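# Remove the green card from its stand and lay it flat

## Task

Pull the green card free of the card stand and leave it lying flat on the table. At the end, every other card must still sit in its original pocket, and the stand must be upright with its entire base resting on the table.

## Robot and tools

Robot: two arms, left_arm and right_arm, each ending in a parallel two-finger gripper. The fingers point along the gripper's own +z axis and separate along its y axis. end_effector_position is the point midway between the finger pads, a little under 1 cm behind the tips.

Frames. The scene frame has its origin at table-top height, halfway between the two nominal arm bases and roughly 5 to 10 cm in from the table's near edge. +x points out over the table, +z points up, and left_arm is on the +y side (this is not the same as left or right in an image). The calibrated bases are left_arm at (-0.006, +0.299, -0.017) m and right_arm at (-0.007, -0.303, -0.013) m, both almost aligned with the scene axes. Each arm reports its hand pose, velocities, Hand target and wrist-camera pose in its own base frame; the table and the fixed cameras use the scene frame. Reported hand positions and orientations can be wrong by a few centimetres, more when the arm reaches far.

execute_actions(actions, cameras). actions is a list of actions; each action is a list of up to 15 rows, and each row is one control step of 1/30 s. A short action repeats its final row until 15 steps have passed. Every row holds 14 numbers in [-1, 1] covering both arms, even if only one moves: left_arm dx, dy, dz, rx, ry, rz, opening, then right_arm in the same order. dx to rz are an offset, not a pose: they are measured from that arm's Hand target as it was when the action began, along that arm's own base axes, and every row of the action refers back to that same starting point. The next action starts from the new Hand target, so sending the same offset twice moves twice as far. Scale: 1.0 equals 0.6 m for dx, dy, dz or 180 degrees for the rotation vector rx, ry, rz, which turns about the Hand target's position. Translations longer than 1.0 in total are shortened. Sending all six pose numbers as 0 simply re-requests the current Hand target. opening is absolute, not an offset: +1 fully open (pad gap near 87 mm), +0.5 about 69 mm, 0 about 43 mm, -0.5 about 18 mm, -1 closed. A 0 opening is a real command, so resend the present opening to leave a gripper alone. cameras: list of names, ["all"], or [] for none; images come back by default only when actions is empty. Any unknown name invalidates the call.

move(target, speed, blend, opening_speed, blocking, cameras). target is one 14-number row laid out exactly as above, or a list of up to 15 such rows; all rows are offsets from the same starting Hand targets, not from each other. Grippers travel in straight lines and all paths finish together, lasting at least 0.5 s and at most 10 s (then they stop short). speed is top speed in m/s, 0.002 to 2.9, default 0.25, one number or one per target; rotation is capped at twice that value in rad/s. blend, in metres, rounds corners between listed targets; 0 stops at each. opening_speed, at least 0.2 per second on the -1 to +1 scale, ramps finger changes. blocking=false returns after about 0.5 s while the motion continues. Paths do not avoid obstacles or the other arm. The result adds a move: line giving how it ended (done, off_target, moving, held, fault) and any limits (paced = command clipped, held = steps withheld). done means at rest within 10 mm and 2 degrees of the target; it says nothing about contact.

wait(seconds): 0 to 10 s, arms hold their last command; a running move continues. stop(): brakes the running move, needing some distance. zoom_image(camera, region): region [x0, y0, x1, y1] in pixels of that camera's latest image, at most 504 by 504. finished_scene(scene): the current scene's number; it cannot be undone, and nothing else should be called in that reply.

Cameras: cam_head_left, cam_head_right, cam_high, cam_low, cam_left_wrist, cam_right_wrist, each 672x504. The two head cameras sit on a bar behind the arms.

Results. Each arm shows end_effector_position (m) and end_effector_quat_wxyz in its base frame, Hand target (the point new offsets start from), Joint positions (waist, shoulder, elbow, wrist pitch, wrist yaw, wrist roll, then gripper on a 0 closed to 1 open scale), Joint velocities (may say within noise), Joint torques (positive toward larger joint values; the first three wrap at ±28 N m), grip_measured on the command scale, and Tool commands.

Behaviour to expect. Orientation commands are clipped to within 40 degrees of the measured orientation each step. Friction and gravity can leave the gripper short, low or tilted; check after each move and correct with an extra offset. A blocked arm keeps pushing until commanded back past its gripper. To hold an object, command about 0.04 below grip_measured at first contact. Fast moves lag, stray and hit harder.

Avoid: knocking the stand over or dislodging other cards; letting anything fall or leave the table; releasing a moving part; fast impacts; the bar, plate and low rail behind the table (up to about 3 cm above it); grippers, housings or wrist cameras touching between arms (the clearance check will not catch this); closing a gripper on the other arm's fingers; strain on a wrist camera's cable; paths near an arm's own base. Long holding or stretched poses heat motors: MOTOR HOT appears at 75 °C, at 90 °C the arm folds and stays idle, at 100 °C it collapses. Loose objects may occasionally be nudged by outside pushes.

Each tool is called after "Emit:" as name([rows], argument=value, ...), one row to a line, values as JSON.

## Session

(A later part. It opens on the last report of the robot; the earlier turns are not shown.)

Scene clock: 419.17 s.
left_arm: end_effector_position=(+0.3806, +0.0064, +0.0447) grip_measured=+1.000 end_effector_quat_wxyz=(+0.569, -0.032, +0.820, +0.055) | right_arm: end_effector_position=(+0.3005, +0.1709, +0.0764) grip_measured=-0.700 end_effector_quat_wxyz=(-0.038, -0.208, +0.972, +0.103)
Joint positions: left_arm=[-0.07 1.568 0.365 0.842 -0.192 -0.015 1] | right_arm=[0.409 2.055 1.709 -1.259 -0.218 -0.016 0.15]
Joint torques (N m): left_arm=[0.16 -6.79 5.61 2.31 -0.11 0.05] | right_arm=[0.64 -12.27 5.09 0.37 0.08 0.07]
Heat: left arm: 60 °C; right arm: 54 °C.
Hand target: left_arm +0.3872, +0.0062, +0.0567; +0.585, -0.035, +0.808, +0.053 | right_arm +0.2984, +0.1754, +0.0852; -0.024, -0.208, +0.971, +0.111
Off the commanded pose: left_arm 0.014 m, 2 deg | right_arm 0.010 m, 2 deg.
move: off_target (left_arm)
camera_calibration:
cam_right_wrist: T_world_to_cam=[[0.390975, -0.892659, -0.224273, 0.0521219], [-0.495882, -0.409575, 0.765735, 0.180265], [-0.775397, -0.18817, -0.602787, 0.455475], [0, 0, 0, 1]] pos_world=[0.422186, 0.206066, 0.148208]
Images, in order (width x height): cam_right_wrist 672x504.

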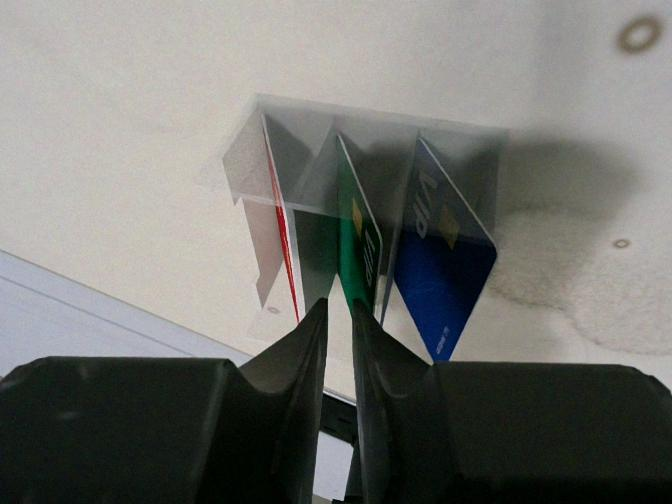

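Emit:
move([
  [0,0,0,0,0,0,1,0,0,0.07,0,0,0,-0.7],
  [0,0,0,0,0,0,1,-0.1365,-0.078,0.07,0.1133,-0.2536,0,-0.75],
  [0,0,0,0,0,0,1,-0.1365,-0.078,-0.015,0.1133,-0.2536,0,-0.75],
], speed=0.15, blend=[0.02,0.02,0], cameras=["cam_right_wrist","cam_head_right"])

Emit:
zoom_image(camera="cam_right_wrist", region=[200, 120, 480, 360])

Scene clock: 438.17 s.
left_arm: end_effector_position=(+0.3806, +0.0064, +0.0447) grip_measured=+1.000 end_effector_quat_wxyz=(+0.569, -0.032, +0.820, +0.055) | right_arm: end_effector_position=(+0.2163, +0.1280, +0.0798) grip_measured=-0.749 end_effector_quat_wxyz=(+0.391, -0.231, +0.871, +0.185)
Joint positions: left_arm=[-0.07 1.568 0.365 0.842 -0.192 -0.015 1] | right_arm=[0.356 0.817 0.432 -0.321 -0.267 -0.039 0.125]
Joint torques (N m): left_arm=[0.16 -6.79 5.6 2.31 -0.11 0.05] | right_arm=[-0.61 0.01 6.8 1.51 0.08 -0.14]
Heat: left arm: 60 °C; right arm: 56 °C.
Hand target: left_arm +0.3872, +0.0062, +0.0567; +0.585, -0.035, +0.808, +0.053 | right_arm +0.2165, +0.1286, +0.0762; +0.389, -0.235, +0.871, +0.187
Off the commanded pose: left_arm 0.014 m, 2 deg | right_arm 0.004 m, 1 deg.
move: off_target (left_arm); blend cut to 0 m at target 2
camera_calibration:
cam_right_wrist: T_world_to_cam=[[0.549493, -0.821826, -0.150531, -0.00167568], [-0.832547, -0.553721, -0.0160521, 0.271977], [-0.0701603, 0.134145, -0.988475, 0.221076], [0, 0, 0, 1]] pos_world=[0.242865, 0.119566, 0.222641]
Images, in order (width x height): cam_head_right 672x504, cam_right_wrist 672x504.

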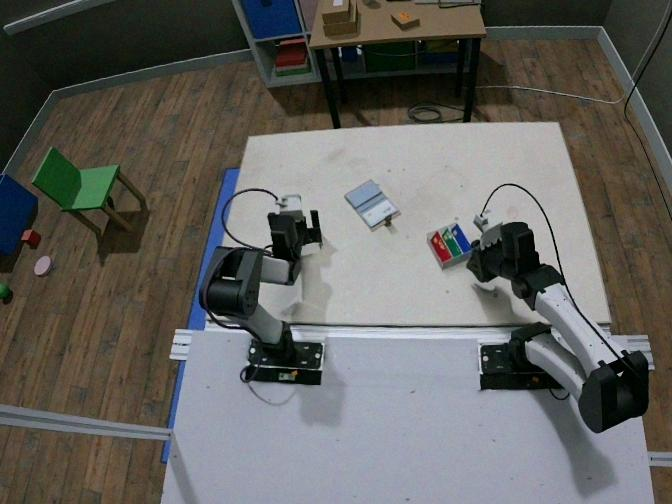

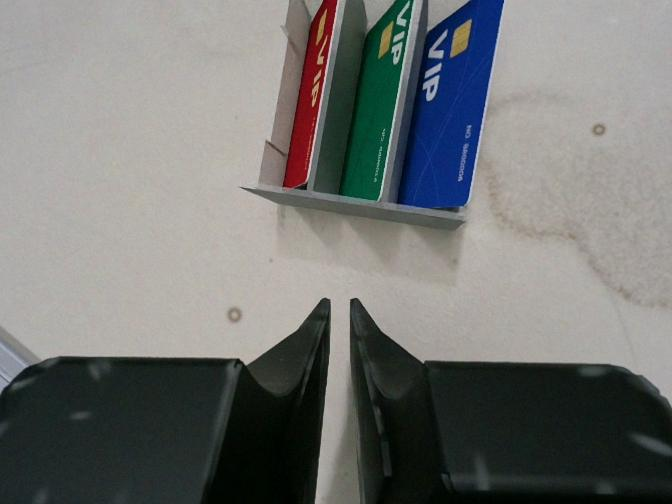

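Scaled by 1.800 from the camera's 672x504 image, which has a finer 960x720 frame.

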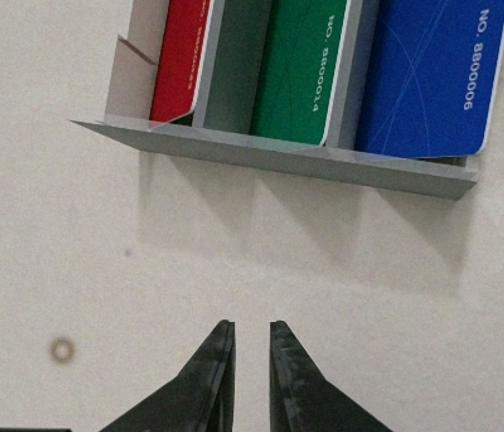

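Emit:
move([
  [0,0,0,0,0,0,1,0,0,0.1,0,0,0,0.5],
  [0,0,0,0,0,0,1,0.149,0.0125,0.1,-0.1926,0.2156,-0.041,0.5],
  [0,0,0,0,0,0,1,0.149,0.0125,0.025,-0.1926,0.2156,-0.041,0.5],
], speed=0.15, blend=[0.02,0.02,0], cameras=["cam_right_wrist"])

Scene clock: 457.53 s.
left_arm: end_effector_position=(+0.3806, +0.0064, +0.0447) grip_measured=+1.000 end_effector_quat_wxyz=(+0.569, -0.032, +0.820, +0.055) | right_arm: end_effector_position=(+0.3062, +0.1334, +0.0966) grip_measured=+0.500 end_effector_quat_wxyz=(+0.009, -0.209, +0.977, -0.029)
Joint positions: left_arm=[-0.07 1.568 0.365 0.842 -0.192 -0.015 1] | right_arm=[0.44 1.968 1.685 -1.282 0.06 0.019 0.75]
Joint torques (N m): left_arm=[0.14 -6.79 5.61 2.31 -0.11 0.05] | right_arm=[0.87 -7.98 5.87 0.44 0.4 0.07]
Heat: left arm: 61 °C; right arm: 48 °C.
Hand target: left_arm +0.3872, +0.0062, +0.0567; +0.585, -0.035, +0.808, +0.053 | right_arm +0.3060, +0.1362, +0.0913; +0.008, -0.209, +0.977, -0.033
Off the commanded pose: left_arm 0.014 m, 2 deg | right_arm 0.006 m, 1 deg.
move: off_target (left_arm)
camera_calibration:
cam_right_wrist: T_world_to_cam=[[0.403578, -0.913493, 0.0515287, -0.00670075], [-0.609872, -0.226602, 0.759413, 0.163405], [-0.682041, -0.337908, -0.648566, 0.460839], [0, 0, 0, 1]] pos_world=[0.416671, 0.186628, 0.175138]
Images, in order (width x height): cam_right_wrist 672x504.

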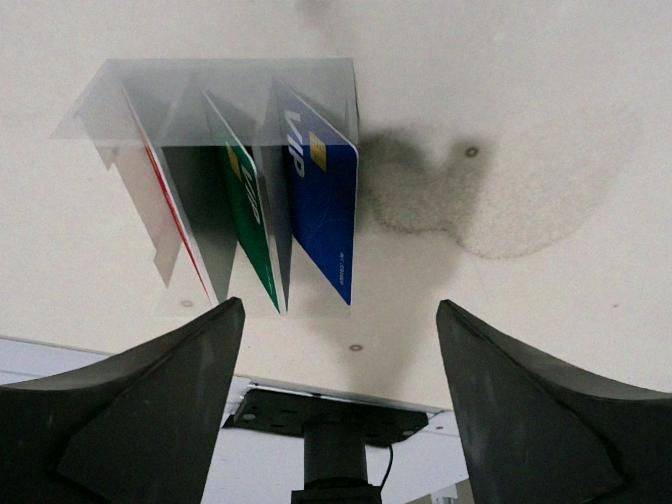

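Emit:
move([
  [0,0,0,0,0,0,1,0.038,0.017,0,0,0,0,0.5],
  [0,0,0,0,0,0,1,0.038,0.017,-0.04,0,0,0,0.5],
], speed=0.08, cameras=["cam_right_wrist"])

Scene clock: 463.17 s.
left_arm: end_effector_position=(+0.3806, +0.0064, +0.0447) grip_measured=+1.000 end_effector_quat_wxyz=(+0.569, -0.032, +0.820, +0.055) | right_arm: end_effector_position=(+0.3293, +0.1442, +0.0743) grip_measured=+0.500 end_effector_quat_wxyz=(+0.012, -0.209, +0.977, -0.028)
Joint positions: left_arm=[-0.07 1.568 0.365 0.842 -0.192 -0.015 1] | right_arm=[0.44 2.074 1.751 -1.238 0.061 0.019 0.75]
Joint torques (N m): left_arm=[0.17 -6.79 5.61 2.3 -0.11 0.04] | right_arm=[0.68 -8.53 5.79 0.43 0.4 0.06]
Heat: left arm: 61 °C; right arm: 48 °C.
Hand target: left_arm +0.3872, +0.0062, +0.0567; +0.585, -0.035, +0.808, +0.053 | right_arm +0.3286, +0.1463, +0.0672; +0.007, -0.209, +0.977, -0.033
Off the commanded pose: left_arm 0.014 m, 2 deg | right_arm 0.007 m, 1 deg.
move: off_target (left_arm)
camera_calibration:
cam_right_wrist: T_world_to_cam=[[0.403349, -0.913574, 0.0518974, -0.00494406], [-0.612919, -0.227625, 0.756649, 0.198262], [-0.679441, -0.337002, -0.651759, 0.465031], [0, 0, 0, 1]] pos_world=[0.439474, 0.197329, 0.15333]
Images, in order (width x height): cam_right_wrist 672x504.

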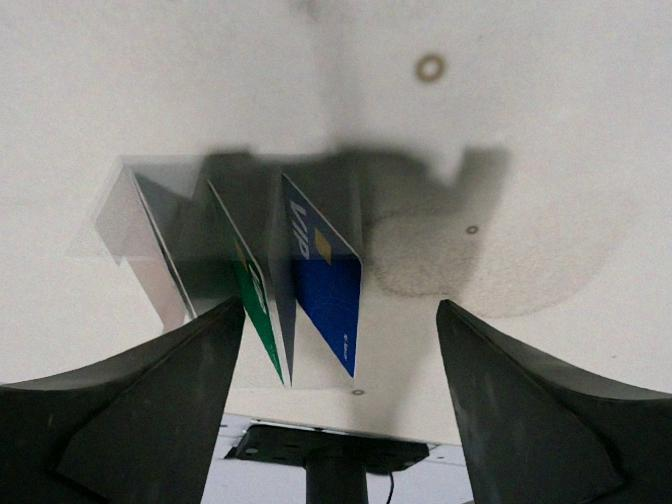

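Emit:
move(target=[0,0,0,0,0,0,1,0,0,-0.034,0,0,0,0.5], speed=0.05, cameras=["cam_right_wrist"])

Scene clock: 466.50 s.
left_arm: end_effector_position=(+0.3806, +0.0064, +0.0447) grip_measured=+1.000 end_effector_quat_wxyz=(+0.569, -0.032, +0.820, +0.055) | right_arm: end_effector_position=(+0.3292, +0.1444, +0.0563) grip_measured=+0.500 end_effector_quat_wxyz=(+0.012, -0.209, +0.977, -0.028)
Joint positions: left_arm=[-0.07 1.568 0.365 0.842 -0.192 -0.015 1] | right_arm=[0.441 2.081 1.689 -1.168 0.06 0.019 0.75]
Joint torques (N m): left_arm=[0.16 -6.79 5.61 2.31 -0.11 0.05] | right_arm=[0.68 -8.17 5.5 0.48 0.4 0.06]
Heat: left arm: 61 °C; right arm: 48 °C.
Hand target: left_arm +0.3872, +0.0062, +0.0567; +0.585, -0.035, +0.808, +0.053 | right_arm +0.3287, +0.1463, +0.0469; +0.007, -0.209, +0.977, -0.033
Off the commanded pose: left_arm 0.014 m, 2 deg | right_arm 0.010 m, 1 deg.
move: off_target (left_arm)
camera_calibration:
cam_right_wrist: T_world_to_cam=[[0.403292, -0.913626, 0.0514162, -0.00370712], [-0.6138, -0.228415, 0.755696, 0.212243], [-0.678679, -0.336325, -0.652901, 0.452945], [0, 0, 0, 1]] pos_world=[0.439174, 0.197429, 0.135527]
Images, in order (width x height): cam_right_wrist 672x504.

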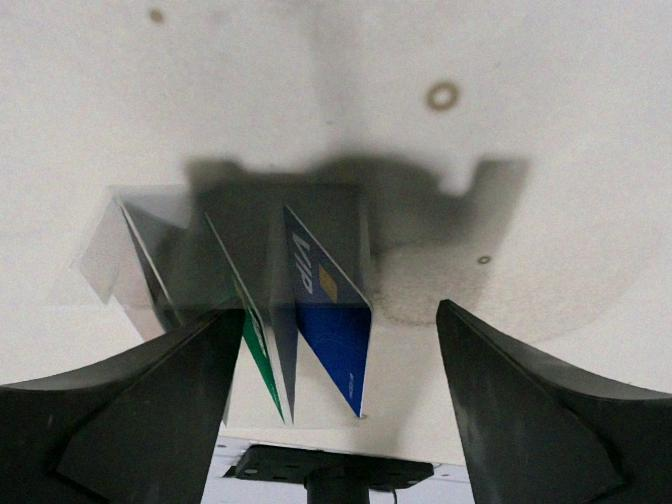

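Emit:
move(target=[0,0,0,0,0,0,1,0.0095,-0.0213,-0.004,0,0,0,0.5], speed=0.03, cameras=["cam_right_wrist"])

Scene clock: 469.33 s.
left_arm: end_effector_position=(+0.3806, +0.0064, +0.0447) grip_measured=+1.000 end_effector_quat_wxyz=(+0.569, -0.032, +0.820, +0.055) | right_arm: end_effector_position=(+0.3341, +0.1357, +0.0542) grip_measured=+0.500 end_effector_quat_wxyz=(+0.014, -0.203, +0.979, -0.028)
Joint positions: left_arm=[-0.07 1.568 0.365 0.842 -0.192 -0.015 1] | right_arm=[0.415 2.081 1.682 -1.155 0.06 0.004 0.75]
Joint torques (N m): left_arm=[0.16 -6.79 5.61 2.31 -0.11 0.05] | right_arm=[-0.16 -8.14 5.42 0.48 0.39 -0.16]
Heat: left arm: 61 °C; right arm: 47 °C.
Hand target: left_arm +0.3872, +0.0062, +0.0567; +0.585, -0.035, +0.808, +0.053 | right_arm +0.3344, +0.1336, +0.0445; +0.007, -0.209, +0.977, -0.033
Off the commanded pose: left_arm 0.014 m, 2 deg | right_arm 0.010 m, 1 deg.
move: off_target (left_arm)
camera_calibration:
cam_right_wrist: T_world_to_cam=[[0.392851, -0.918155, 0.0515643, -0.00946527], [-0.61975, -0.222913, 0.752475, 0.216312], [-0.679395, -0.327568, -0.656599, 0.451264], [0, 0, 0, 1]] pos_world=[0.444364, 0.187348, 0.134018]
Images, in order (width x height): cam_right_wrist 672x504.

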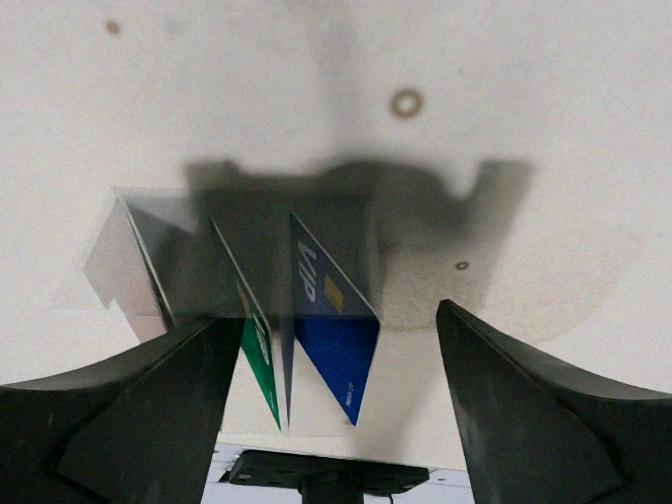

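Emit:
zoom_image(camera="cam_right_wrist", region=[180, 200, 400, 440])

Scaled by 2.100 from the camera's 672x504 image, which has a finer 960x720 frame.

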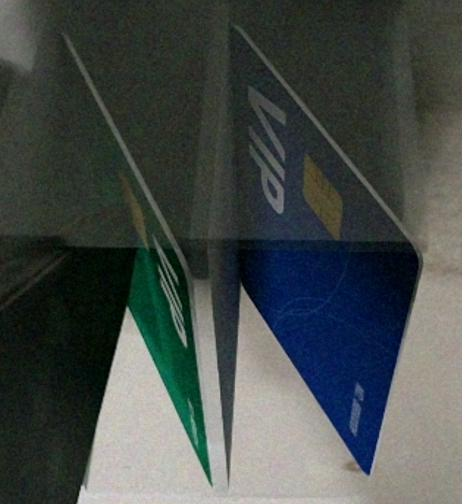

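Emit:
move([
  [0,0,0,0,0,0,1,-0.003,0.008,0.1,0,0,0,0.5],
  [0,0,0,0,0,0,1,-0.0217,0.049,0.11,0.0862,0.0385,0,-0.8],
  [0,0,0,0,0,0,1,-0.0217,0.049,0.064,0.0862,0.0385,0,-0.8],
], speed=0.12, cameras=["cam_right_wrist"])

Emit:
zoom_image(camera="cam_right_wrist", region=[280, 240, 400, 360])

Scene clock: 485.87 s.
left_arm: end_effector_position=(+0.3806, +0.0064, +0.0447) grip_measured=+1.000 end_effector_quat_wxyz=(+0.569, -0.032, +0.820, +0.055) | right_arm: end_effector_position=(+0.3217, +0.1615, +0.0882) grip_measured=-0.800 end_effector_quat_wxyz=(-0.019, -0.204, +0.973, +0.106)
Joint positions: left_arm=[-0.07 1.568 0.365 0.842 -0.192 -0.015 1] | right_arm=[0.366 2.081 1.801 -1.295 -0.216 -0.048 0.1]
Joint torques (N m): left_arm=[0.16 -6.79 5.6 2.3 -0.11 0.05] | right_arm=[-0.17 -8.94 5.59 0.41 0.06 -0.14]
Heat: left arm: 61 °C; right arm: 47 °C.
Hand target: left_arm +0.3872, +0.0062, +0.0567; +0.585, -0.035, +0.808, +0.053 | right_arm +0.3214, +0.1629, +0.0829; -0.023, -0.208, +0.971, +0.111
Off the commanded pose: left_arm 0.014 m, 2 deg | right_arm 0.006 m, 1 deg.
move: off_target (left_arm)
camera_calibration:
cam_right_wrist: T_world_to_cam=[[0.387603, -0.894651, -0.222177, 0.039396], [-0.527407, -0.412897, 0.742534, 0.190663], [-0.756046, -0.170631, -0.631886, 0.470749], [0, 0, 0, 1]] pos_world=[0.441195, 0.194294, 0.164639]
Images, in order (width x height): cam_right_wrist 672x504.

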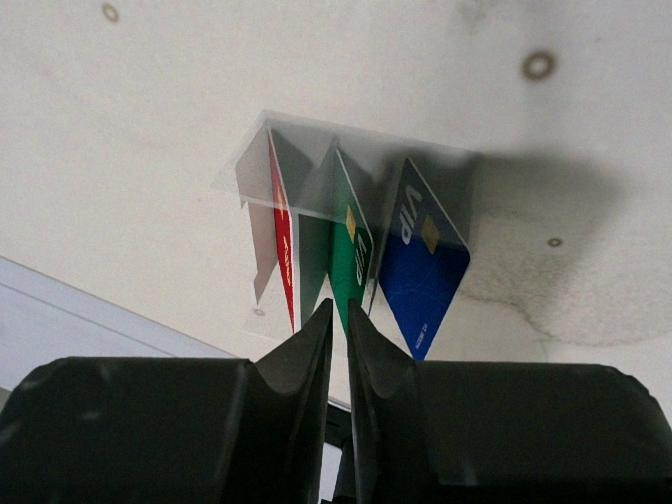

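Scaled by 4.200 from the camera's 672x504 image, which has a finer 960x720 frame.

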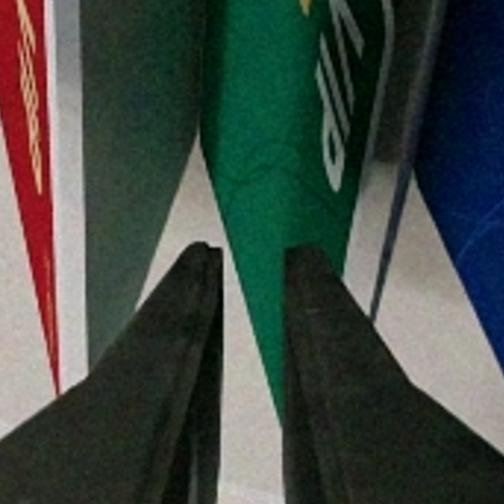

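Emit:
move([
  [0,0,0,0,0,0,1,0.0048,-0.0107,0.03,0,0,0,-0.8],
  [0,0,0,0,0,0,1,0.0048,-0.0107,-0.0195,0,0,0,-0.8],
], speed=0.1, cameras=["cam_right_wrist"])

Emit:
zoom_image(camera="cam_right_wrist", region=[280, 240, 400, 360])

Scene clock: 492.37 s.
left_arm: end_effector_position=(+0.3806, +0.0064, +0.0447) grip_measured=+1.000 end_effector_quat_wxyz=(+0.569, -0.032, +0.820, +0.055) | right_arm: end_effector_position=(+0.3247, +0.1552, +0.0782) grip_measured=-0.800 end_effector_quat_wxyz=(-0.017, -0.204, +0.973, +0.106)
Joint positions: left_arm=[-0.07 1.568 0.365 0.842 -0.192 -0.015 1] | right_arm=[0.349 2.082 1.764 -1.256 -0.216 -0.066 0.1]
Joint torques (N m): left_arm=[0.14 -6.8 5.61 2.31 -0.11 0.05] | right_arm=[-0.14 -8.53 5.68 0.37 0.05 -0.15]
Heat: left arm: 61 °C; right arm: 48 °C.
Hand target: left_arm +0.3872, +0.0062, +0.0567; +0.585, -0.035, +0.808, +0.053 | right_arm +0.3242, +0.1565, +0.0711; -0.023, -0.208, +0.971, +0.111
Off the commanded pose: left_arm 0.014 m, 2 deg | right_arm 0.007 m, 1 deg.
move: off_target (left_arm)
camera_calibration:
cam_right_wrist: T_world_to_cam=[[0.388342, -0.894269, -0.222424, 0.0300606], [-0.530227, -0.41425, 0.739768, 0.1984], [-0.753691, -0.169348, -0.635036, 0.464878], [0, 0, 0, 1]] pos_world=[0.443897, 0.187796, 0.155131]
Images, in order (width x height): cam_right_wrist 672x504.

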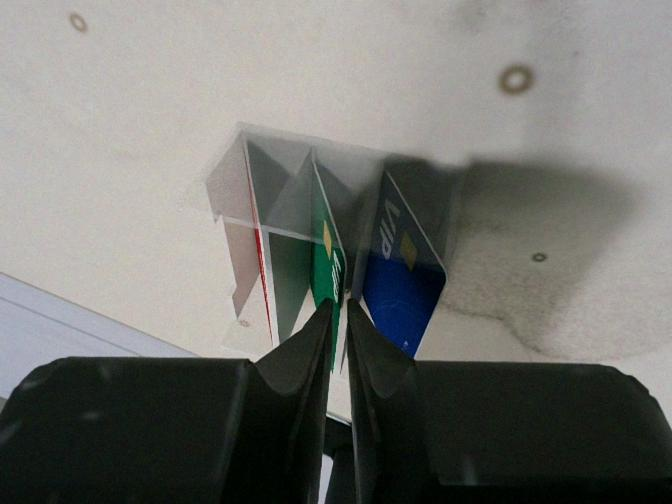

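Scaled by 4.200 from the camera's 672x504 image, which has a finer 960x720 frame.

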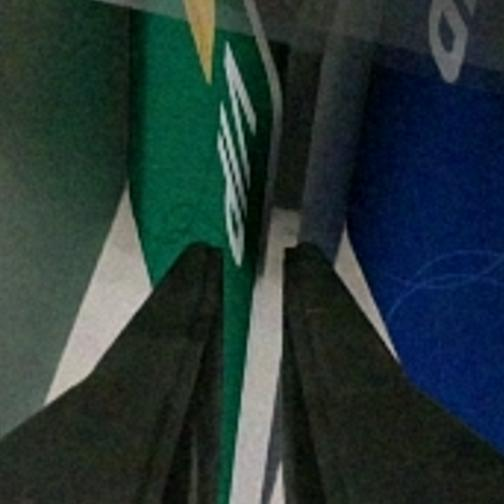

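Emit:
move([
  [0,0,0,0,0,0,1,0,0,0,0,0,0,-0.86],
  [0,0,0,0,0,0,1,0,0,-0.01,0,0,0,-0.86],
], speed=0.03, cameras=["cam_right_wrist"])

Emit:
zoom_image(camera="cam_right_wrist", region=[280, 240, 400, 360])

Scene clock: 496.70 s.
left_arm: end_effector_position=(+0.3806, +0.0064, +0.0447) grip_measured=+1.000 end_effector_quat_wxyz=(+0.569, -0.032, +0.820, +0.055) | right_arm: end_effector_position=(+0.3246, +0.1553, +0.0758) grip_measured=-0.859 end_effector_quat_wxyz=(-0.017, -0.204, +0.973, +0.107)
Joint positions: left_arm=[-0.07 1.568 0.365 0.842 -0.192 -0.015 1] | right_arm=[0.349 2.082 1.754 -1.246 -0.216 -0.066 0.07]
Joint torques (N m): left_arm=[0.17 -6.79 5.61 2.31 -0.11 0.05] | right_arm=[-0.16 -8.34 4.66 0.52 0.07 -0.15]
Heat: left arm: 61 °C; right arm: 48 °C.
Hand target: left_arm +0.3872, +0.0062, +0.0567; +0.585, -0.035, +0.808, +0.053 | right_arm +0.3243, +0.1566, +0.0652; -0.023, -0.208, +0.971, +0.111
Off the commanded pose: left_arm 0.014 m, 2 deg | right_arm 0.011 m, 1 deg.
move: off_target (left_arm, right_arm)
camera_calibration:
cam_right_wrist: T_world_to_cam=[[0.3885, -0.89412, -0.222751, 0.0295618], [-0.530697, -0.414736, 0.739158, 0.200369], [-0.753278, -0.168949, -0.635632, 0.463238], [0, 0, 0, 1]] pos_world=[0.443798, 0.187796, 0.152929]
Images, in order (width x height): cam_right_wrist 672x504.

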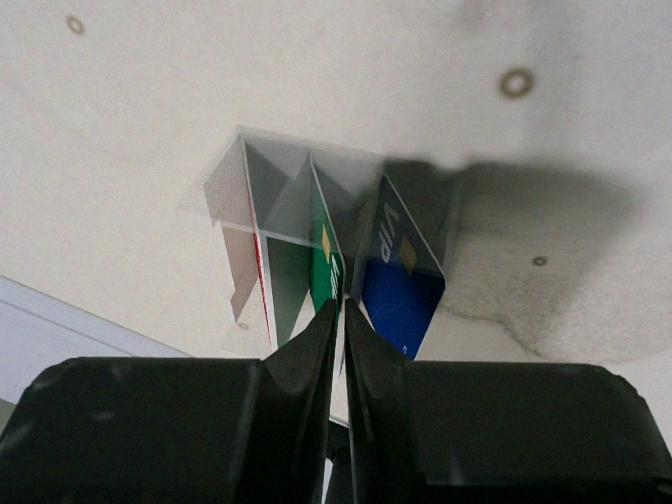

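Scaled by 4.200 from the camera's 672x504 image, which has a finer 960x720 frame.

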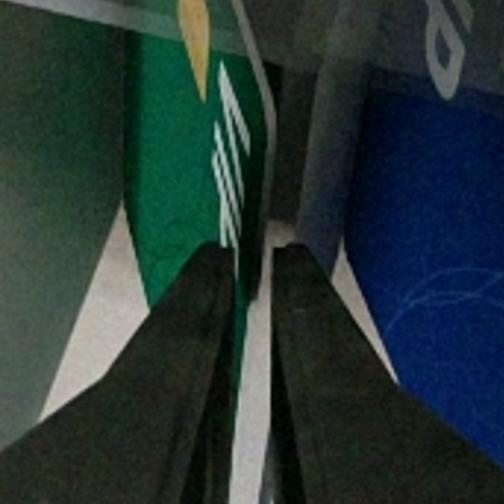

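Emit:
move(target=[0,0,0,0,0,0,1,0,0,0,0,0,0,-1], opening_speed=0.2, cameras=["cam_right_wrist"])

Emit:
zoom_image(camera="cam_right_wrist", region=[280, 240, 400, 360])

Scene clock: 499.40 s.
left_arm: end_effector_position=(+0.3806, +0.0064, +0.0447) grip_measured=+1.000 end_effector_quat_wxyz=(+0.569, -0.032, +0.820, +0.055) | right_arm: end_effector_position=(+0.3250, +0.1549, +0.0756) grip_measured=-0.969 end_effector_quat_wxyz=(-0.016, -0.204, +0.973, +0.107)
Joint positions: left_arm=[-0.07 1.568 0.365 0.842 -0.192 -0.015 1] | right_arm=[0.347 2.082 1.754 -1.245 -0.217 -0.066 0.016]
Joint torques (N m): left_arm=[0.16 -6.8 5.63 2.31 -0.11 0.05] | right_arm=[-0.03 -8.31 4.72 0.51 0.07 -0.14]
Heat: left arm: 61 °C; right arm: 49 °C.
Hand target: left_arm +0.3872, +0.0062, +0.0567; +0.585, -0.035, +0.808, +0.053 | right_arm +0.3243, +0.1565, +0.0652; -0.023, -0.208, +0.971, +0.111
Off the commanded pose: left_arm 0.014 m, 2 deg | right_arm 0.011 m, 1 deg.
move: off_target (left_arm, right_arm)
camera_calibration:
cam_right_wrist: T_world_to_cam=[[0.387672, -0.894418, -0.222994, 0.0293102], [-0.531673, -0.414577, 0.738545, 0.200906], [-0.753017, -0.167754, -0.636258, 0.463128], [0, 0, 0, 1]] pos_world=[0.444197, 0.187198, 0.152827]
Images, in order (width x height): cam_right_wrist 672x504.

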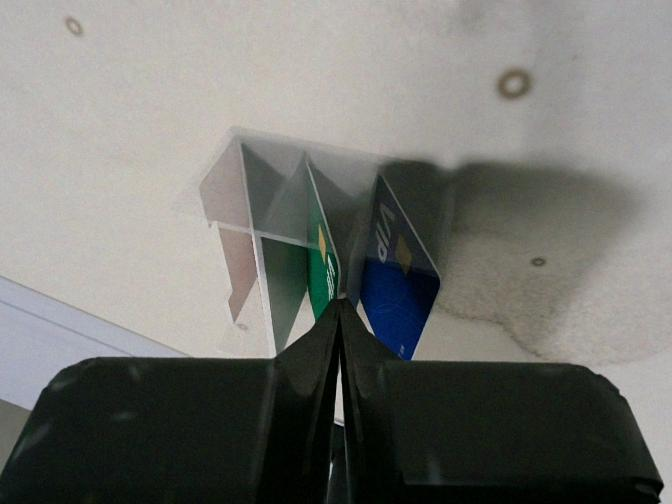

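Scaled by 4.200 from the camera's 672x504 image, which has a finer 960x720 frame.

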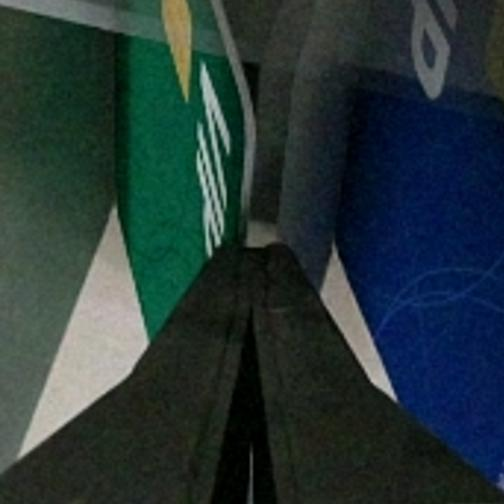

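Emit:
move([
  [0,0,0,0,0,0,1,0,0,0.1,0,0,0,-0.9],
  [0,0,0,0,0,0,1,0.018,-0.04,0.1,-0.0862,-0.0385,0,0.5],
  [0,0,0,0,0,0,1,0.018,-0.04,-0.034,-0.0862,-0.0385,0,0.5],
], speed=[0.12,0.12,0.07], cameras=["cam_right_wrist"])

Scene clock: 516.60 s.
left_arm: end_effector_position=(+0.3806, +0.0064, +0.0447) grip_measured=+1.000 end_effector_quat_wxyz=(+0.569, -0.032, +0.820, +0.055) | right_arm: end_effector_position=(+0.3355, +0.1302, +0.0539) grip_measured=+0.500 end_effector_quat_wxyz=(+0.012, -0.209, +0.977, -0.028)
Joint positions: left_arm=[-0.07 1.568 0.365 0.842 -0.192 -0.015 1] | right_arm=[0.402 2.082 1.682 -1.158 0.06 -0.019 0.75]
Joint torques (N m): left_arm=[0.16 -6.79 5.61 2.3 -0.11 0.04] | right_arm=[0.76 -8.21 5.55 0.49 0.39 0.06]
Heat: left arm: 61 °C; right arm: 50 °C.
Hand target: left_arm +0.3872, +0.0062, +0.0567; +0.585, -0.035, +0.808, +0.053 | right_arm +0.3351, +0.1325, +0.0448; +0.008, -0.209, +0.977, -0.033
Off the commanded pose: left_arm 0.014 m, 2 deg | right_arm 0.009 m, 1 deg.
move: off_target (left_arm)
camera_calibration:
cam_right_wrist: T_world_to_cam=[[0.402939, -0.913756, 0.0518578, -0.019142], [-0.613483, -0.227612, 0.756195, 0.2145], [-0.679175, -0.336515, -0.652288, 0.451089], [0, 0, 0, 1]] pos_world=[0.445673, 0.18313, 0.133029]
Images, in order (width x height): cam_right_wrist 672x504.

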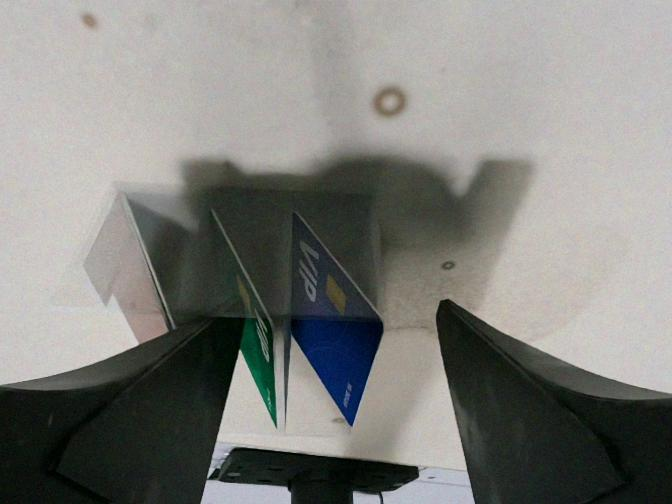

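Emit:
move([
  [0,0,0,0,0,0,1,0.0082,-0.0183,0,0,0,0,0.5],
  [0,0,0,0,0,0,1,0.022,-0.05,0.05,0,0,0,0.5],
], speed=0.04, blend=[0.003,0], cameras=["cam_right_wrist","cam_low"])

Emit:
zoom_image(camera="cam_right_wrist", region=[180, 100, 400, 340])

Emit:
zoom_image(camera="cam_low", region=[330, 260, 400, 315])

Scene clock: 521.47 s.
left_arm: end_effector_position=(+0.3806, +0.0064, +0.0447) grip_measured=+1.000 end_effector_quat_wxyz=(+0.569, -0.032, +0.820, +0.055) | right_arm: end_effector_position=(+0.3445, +0.1034, +0.0709) grip_measured=+0.500 end_effector_quat_wxyz=(+0.005, -0.204, +0.978, -0.030)
Joint positions: left_arm=[-0.07 1.568 0.365 0.842 -0.192 -0.015 1] | right_arm=[0.33 2.082 1.748 -1.234 0.06 -0.081 0.75]
Joint torques (N m): left_arm=[0.16 -6.79 5.61 2.3 -0.11 0.05] | right_arm=[-0.14 -9.2 9.07 0.19 0.4 -0.14]
Heat: left arm: 61 °C; right arm: 50 °C.
Hand target: left_arm +0.3872, +0.0062, +0.0567; +0.585, -0.035, +0.808, +0.053 | right_arm +0.3483, +0.1025, +0.0748; +0.007, -0.209, +0.977, -0.033
Off the commanded pose: left_arm 0.014 m, 2 deg | right_arm 0.005 m, 1 deg.
move: off_target (left_arm)
camera_calibration:
cam_right_wrist: T_world_to_cam=[[0.394382, -0.917486, 0.0517864, -0.0446907], [-0.606224, -0.217406, 0.765001, 0.1969], [-0.690619, -0.333097, -0.641943, 0.462142], [0, 0, 0, 1]] pos_world=[0.456155, 0.155742, 0.148354]
Images, in order (width x height): cam_low 672x504, cam_right_wrist 672x504.

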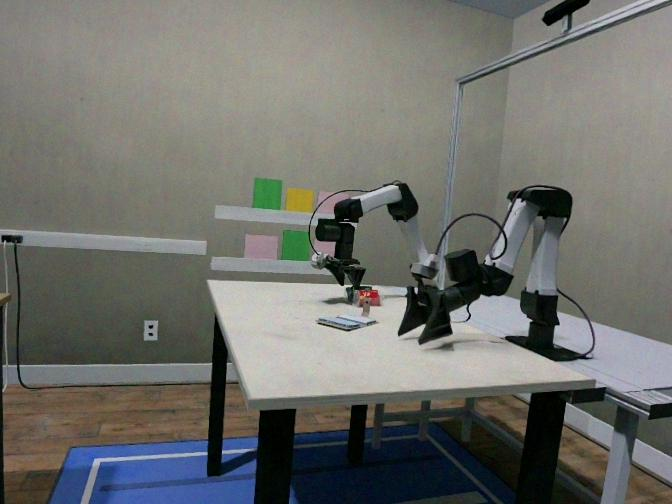

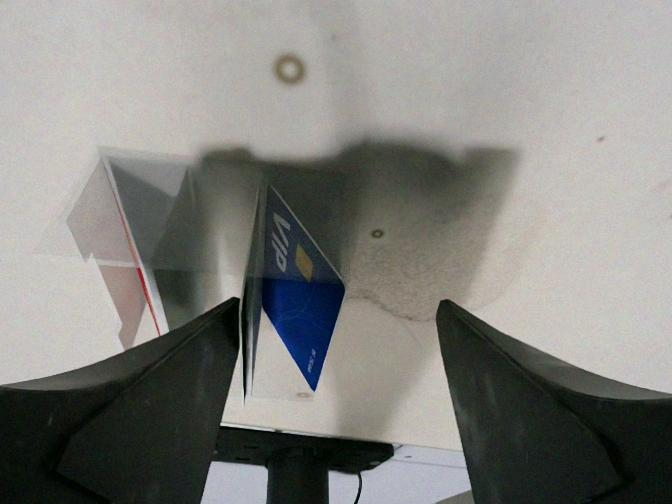

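Scaled by 2.100 from the camera's 672x504 image, which has a finer 960x720 frame.

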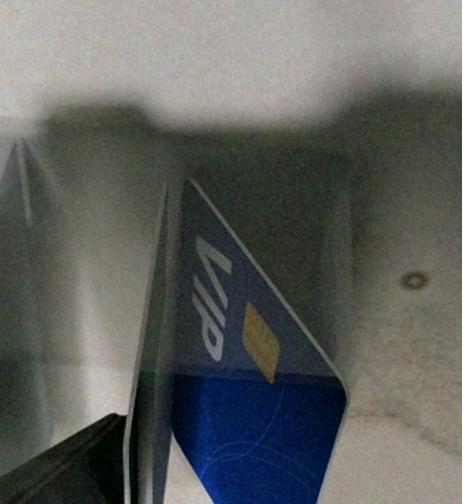

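Scaled by 7.200 from the camera's 672x504 image, which has a finer 960x720 frame.

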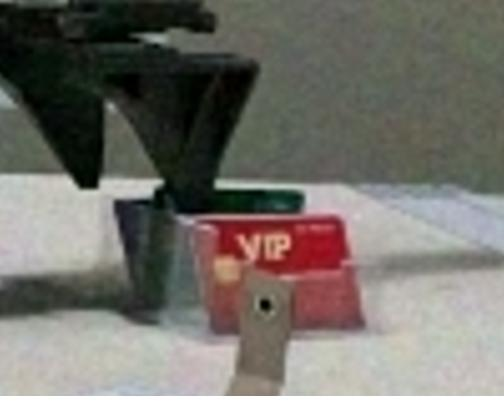

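Emit:
move([
  [0,0,0,0,0,0,1,-0.0197,0.0441,0.012,0,0,0,-0.75],
], speed=0.011, opening_speed=0.45, cameras=["cam_right_wrist","cam_low"])

Emit:
zoom_image(camera="cam_right_wrist", region=[220, 140, 460, 360])

Emit:
zoom_image(camera="cam_low", region=[330, 260, 400, 315])

Scene clock: 530.53 s.
left_arm: end_effector_position=(+0.3806, +0.0064, +0.0447) grip_measured=+1.000 end_effector_quat_wxyz=(+0.569, -0.032, +0.820, +0.055) | right_arm: end_effector_position=(+0.3339, +0.1245, +0.0757) grip_measured=-0.749 end_effector_quat_wxyz=(+0.000, -0.210, +0.977, -0.031)
Joint positions: left_arm=[-0.07 1.568 0.365 0.842 -0.192 -0.015 1] | right_arm=[0.391 2.082 1.765 -1.265 0.062 -0.032 0.125]
Joint torques (N m): left_arm=[0.16 -6.79 5.61 2.3 -0.1 0.05] | right_arm=[0.85 -9.77 9.07 0.17 0.37 0.08]
Heat: left arm: 62 °C; right arm: 51 °C.
Hand target: left_arm +0.3872, +0.0062, +0.0567; +0.585, -0.035, +0.808, +0.053 | right_arm +0.3364, +0.1290, +0.0820; +0.007, -0.209, +0.977, -0.034
Off the commanded pose: left_arm 0.014 m, 2 deg | right_arm 0.008 m, 1 deg.
move: off_target (left_arm)
camera_calibration:
cam_right_wrist: T_world_to_cam=[[0.405434, -0.912592, 0.0529139, -0.0258007], [-0.596127, -0.220069, 0.772141, 0.187767], [-0.693005, -0.344595, -0.633244, 0.466475], [0, 0, 0, 1]] pos_world=[0.445663, 0.178521, 0.151776]
Images, in order (width x height): cam_low 672x504, cam_right_wrist 672x504.

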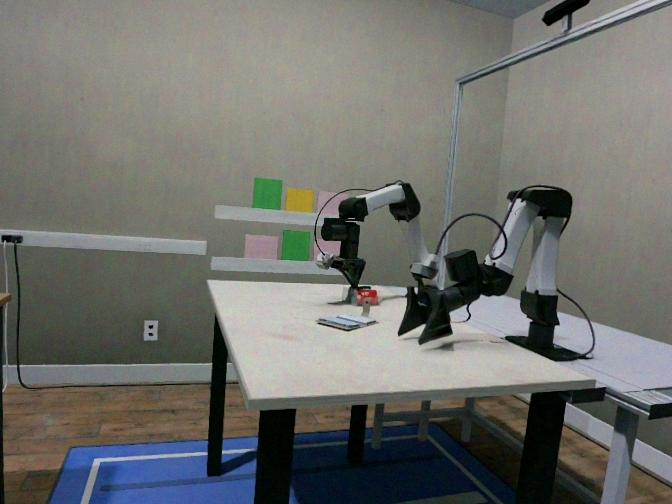

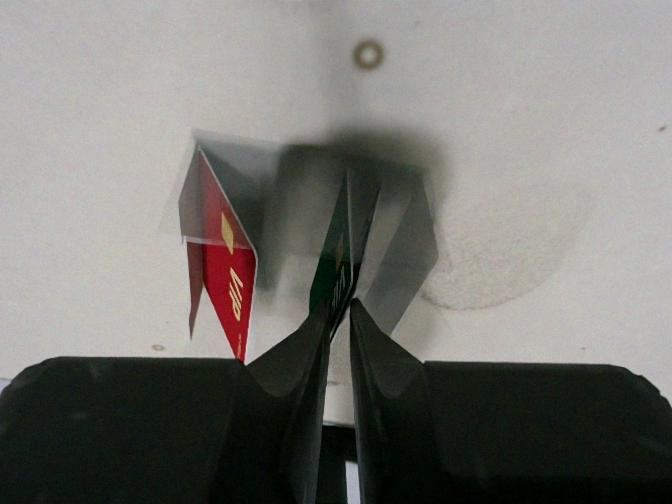

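Scaled by 2.100 from the camera's 672x504 image, which has a finer 960x720 frame.

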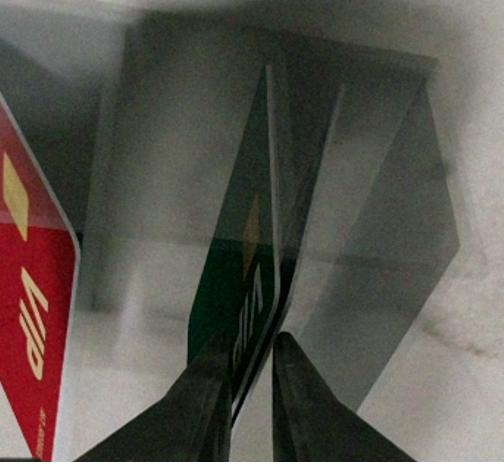

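Scaled by 7.200 from the camera's 672x504 image, which has a finer 960x720 frame.

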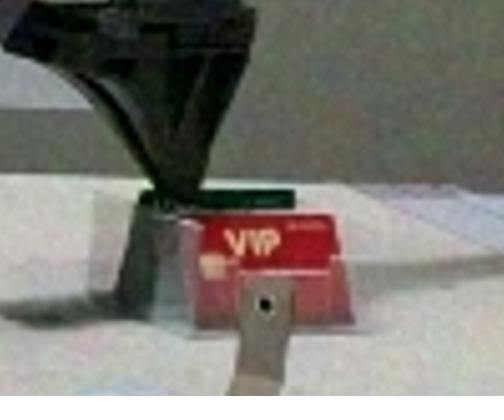

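Emit:
wait(seconds=0, cameras=["cam_right_wrist","cam_low","cam_high","cam_head_right"])

Emit:
zoom_image(camera="cam_right_wrist", region=[220, 160, 460, 360])

Emit:
zoom_image(camera="cam_low", region=[300, 240, 420, 340])

Emit:
zoom_image(camera="cam_high", region=[400, 120, 600, 300])

Scene clock: 543.17 s.
left_arm: end_effector_position=(+0.3806, +0.0064, +0.0447) grip_measured=+1.000 end_effector_quat_wxyz=(+0.569, -0.032, +0.820, +0.055) | right_arm: end_effector_position=(+0.3339, +0.1245, +0.0757) grip_measured=-0.749 end_effector_quat_wxyz=(+0.000, -0.210, +0.977, -0.031)
Joint positions: left_arm=[-0.07 1.568 0.365 0.842 -0.192 -0.015 1] | right_arm=[0.391 2.082 1.765 -1.265 0.062 -0.031 0.125]
Joint torques (N m): left_arm=[0.16 -6.79 5.61 2.31 -0.11 0.05] | right_arm=[0.87 -9.76 9.09 0.17 0.38 0.09]
Heat: left arm: 62 °C; right arm: 53 °C.
Hand target: left_arm +0.3872, +0.0062, +0.0567; +0.585, -0.035, +0.808, +0.053 | right_arm +0.3365, +0.1290, +0.0819; +0.007, -0.210, +0.977, -0.034
Tool commands: left_gripper/opening=+1.0 right_gripper/opening=-0.75
Off the commanded pose: left_arm 0.014 m, 2 deg | right_arm 0.008 m, 1 deg.
camera_calibration:
cam_right_wrist: T_world_to_cam=[[0.40508, -0.912751, 0.0528794, -0.0256489], [-0.596273, -0.219897, 0.772078, 0.18787], [-0.693087, -0.344283, -0.633324, 0.466538], [0, 0, 0, 1]] pos_world=[0.445763, 0.178522, 0.151776]
Images, in order (width x height): cam_head_right 672x504, cam_high 672x504, cam_low 672x504, cam_right_wrist 672x504.

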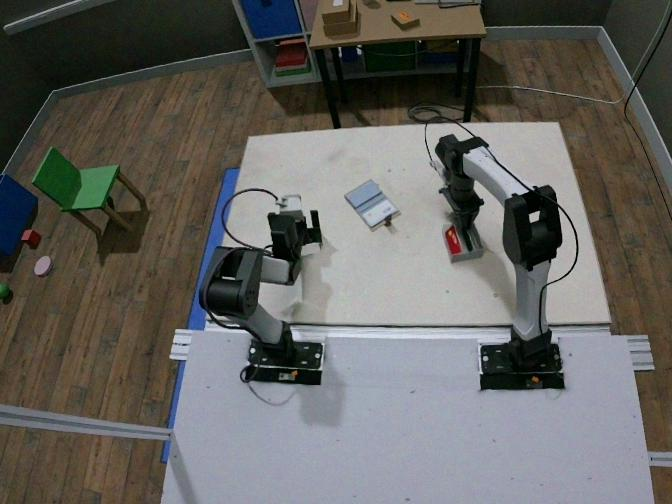

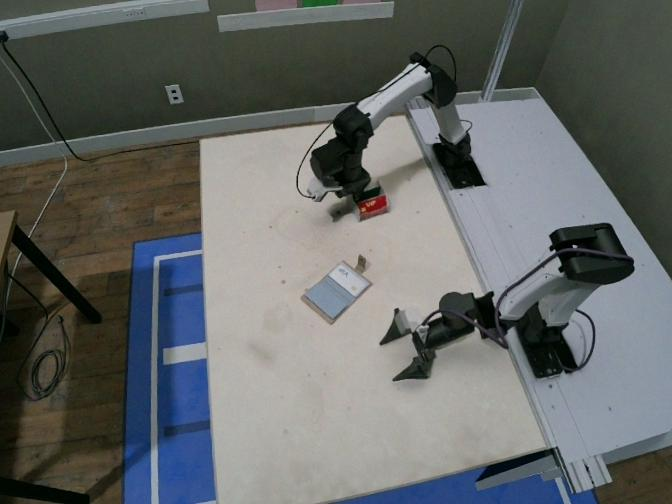

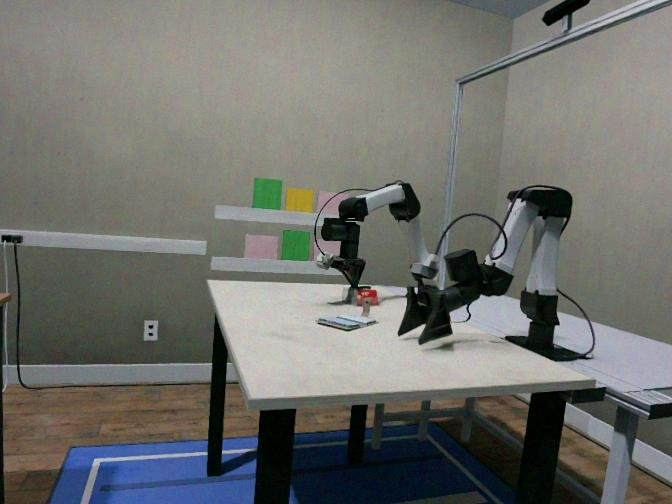

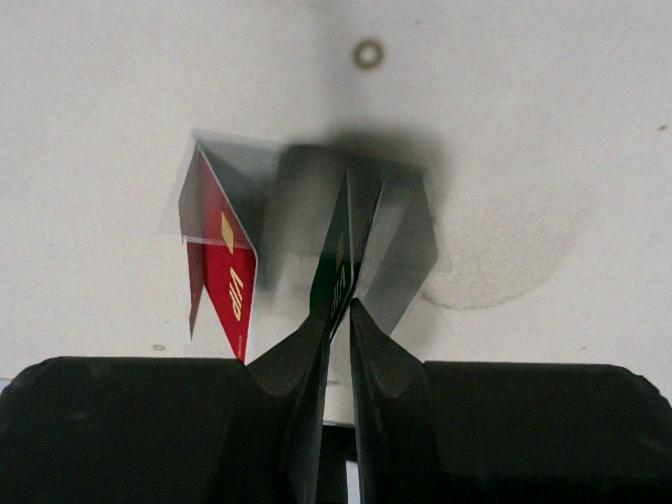

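Scaled by 2.100 from the camera's 672x504 image, which has a finer 960x720 frame.

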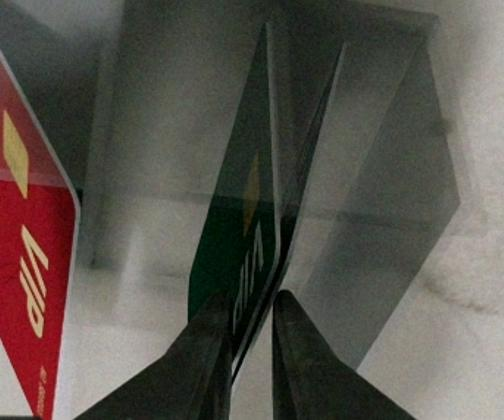

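Scaled by 4.200 from the camera's 672x504 image, which has a finer 960x720 frame.

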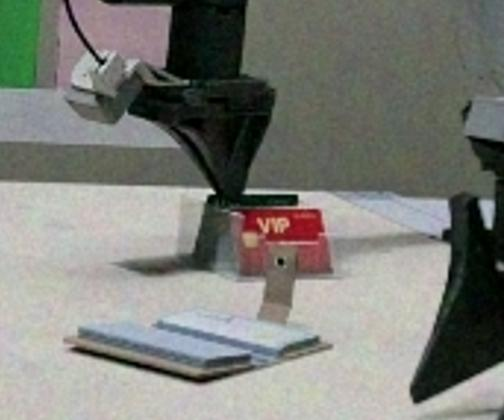

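Scaled by 2.520 from the camera's 672x504 image, which has a finer 960x720 frame.

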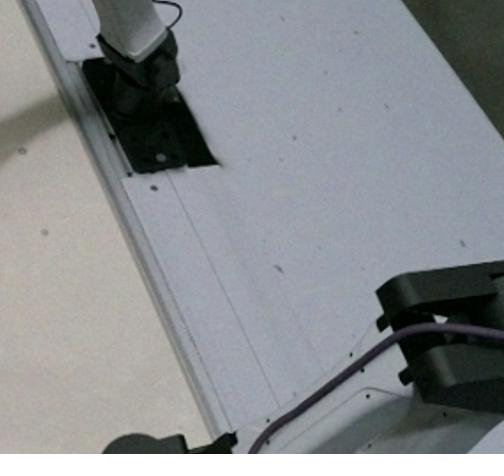

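Emit:
zoom_image(camera="cam_low", region=[340, 274, 384, 307])

Emit:
zoom_image(camera="cam_right_wrist", region=[300, 220, 400, 350])

Emit:
zoom_image(camera="cam_head_right", region=[430, 205, 500, 270])

Scaled by 11.455 from the camera's 672x504 image, which has a finer 960x720 frame.

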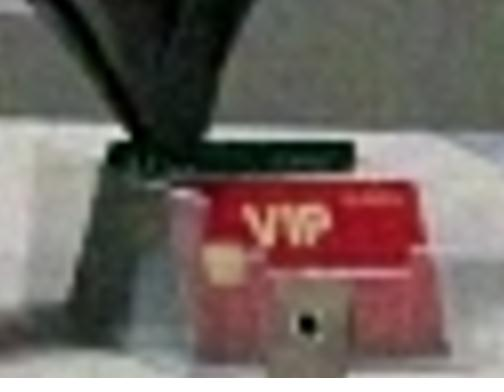

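Scaled by 3.877 from the camera's 672x504 image, which has a finer 960x720 frame.

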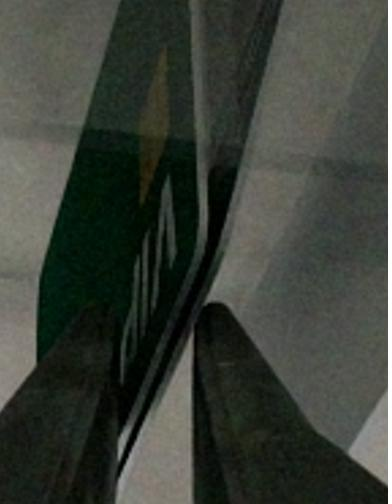

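Scaled by 7.200 from the camera's 672x504 image, which has a finer 960x720 frame.

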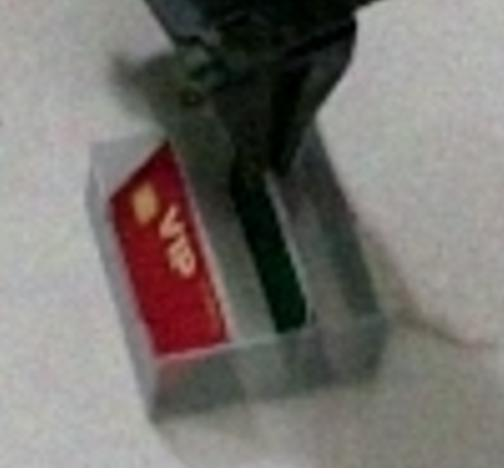

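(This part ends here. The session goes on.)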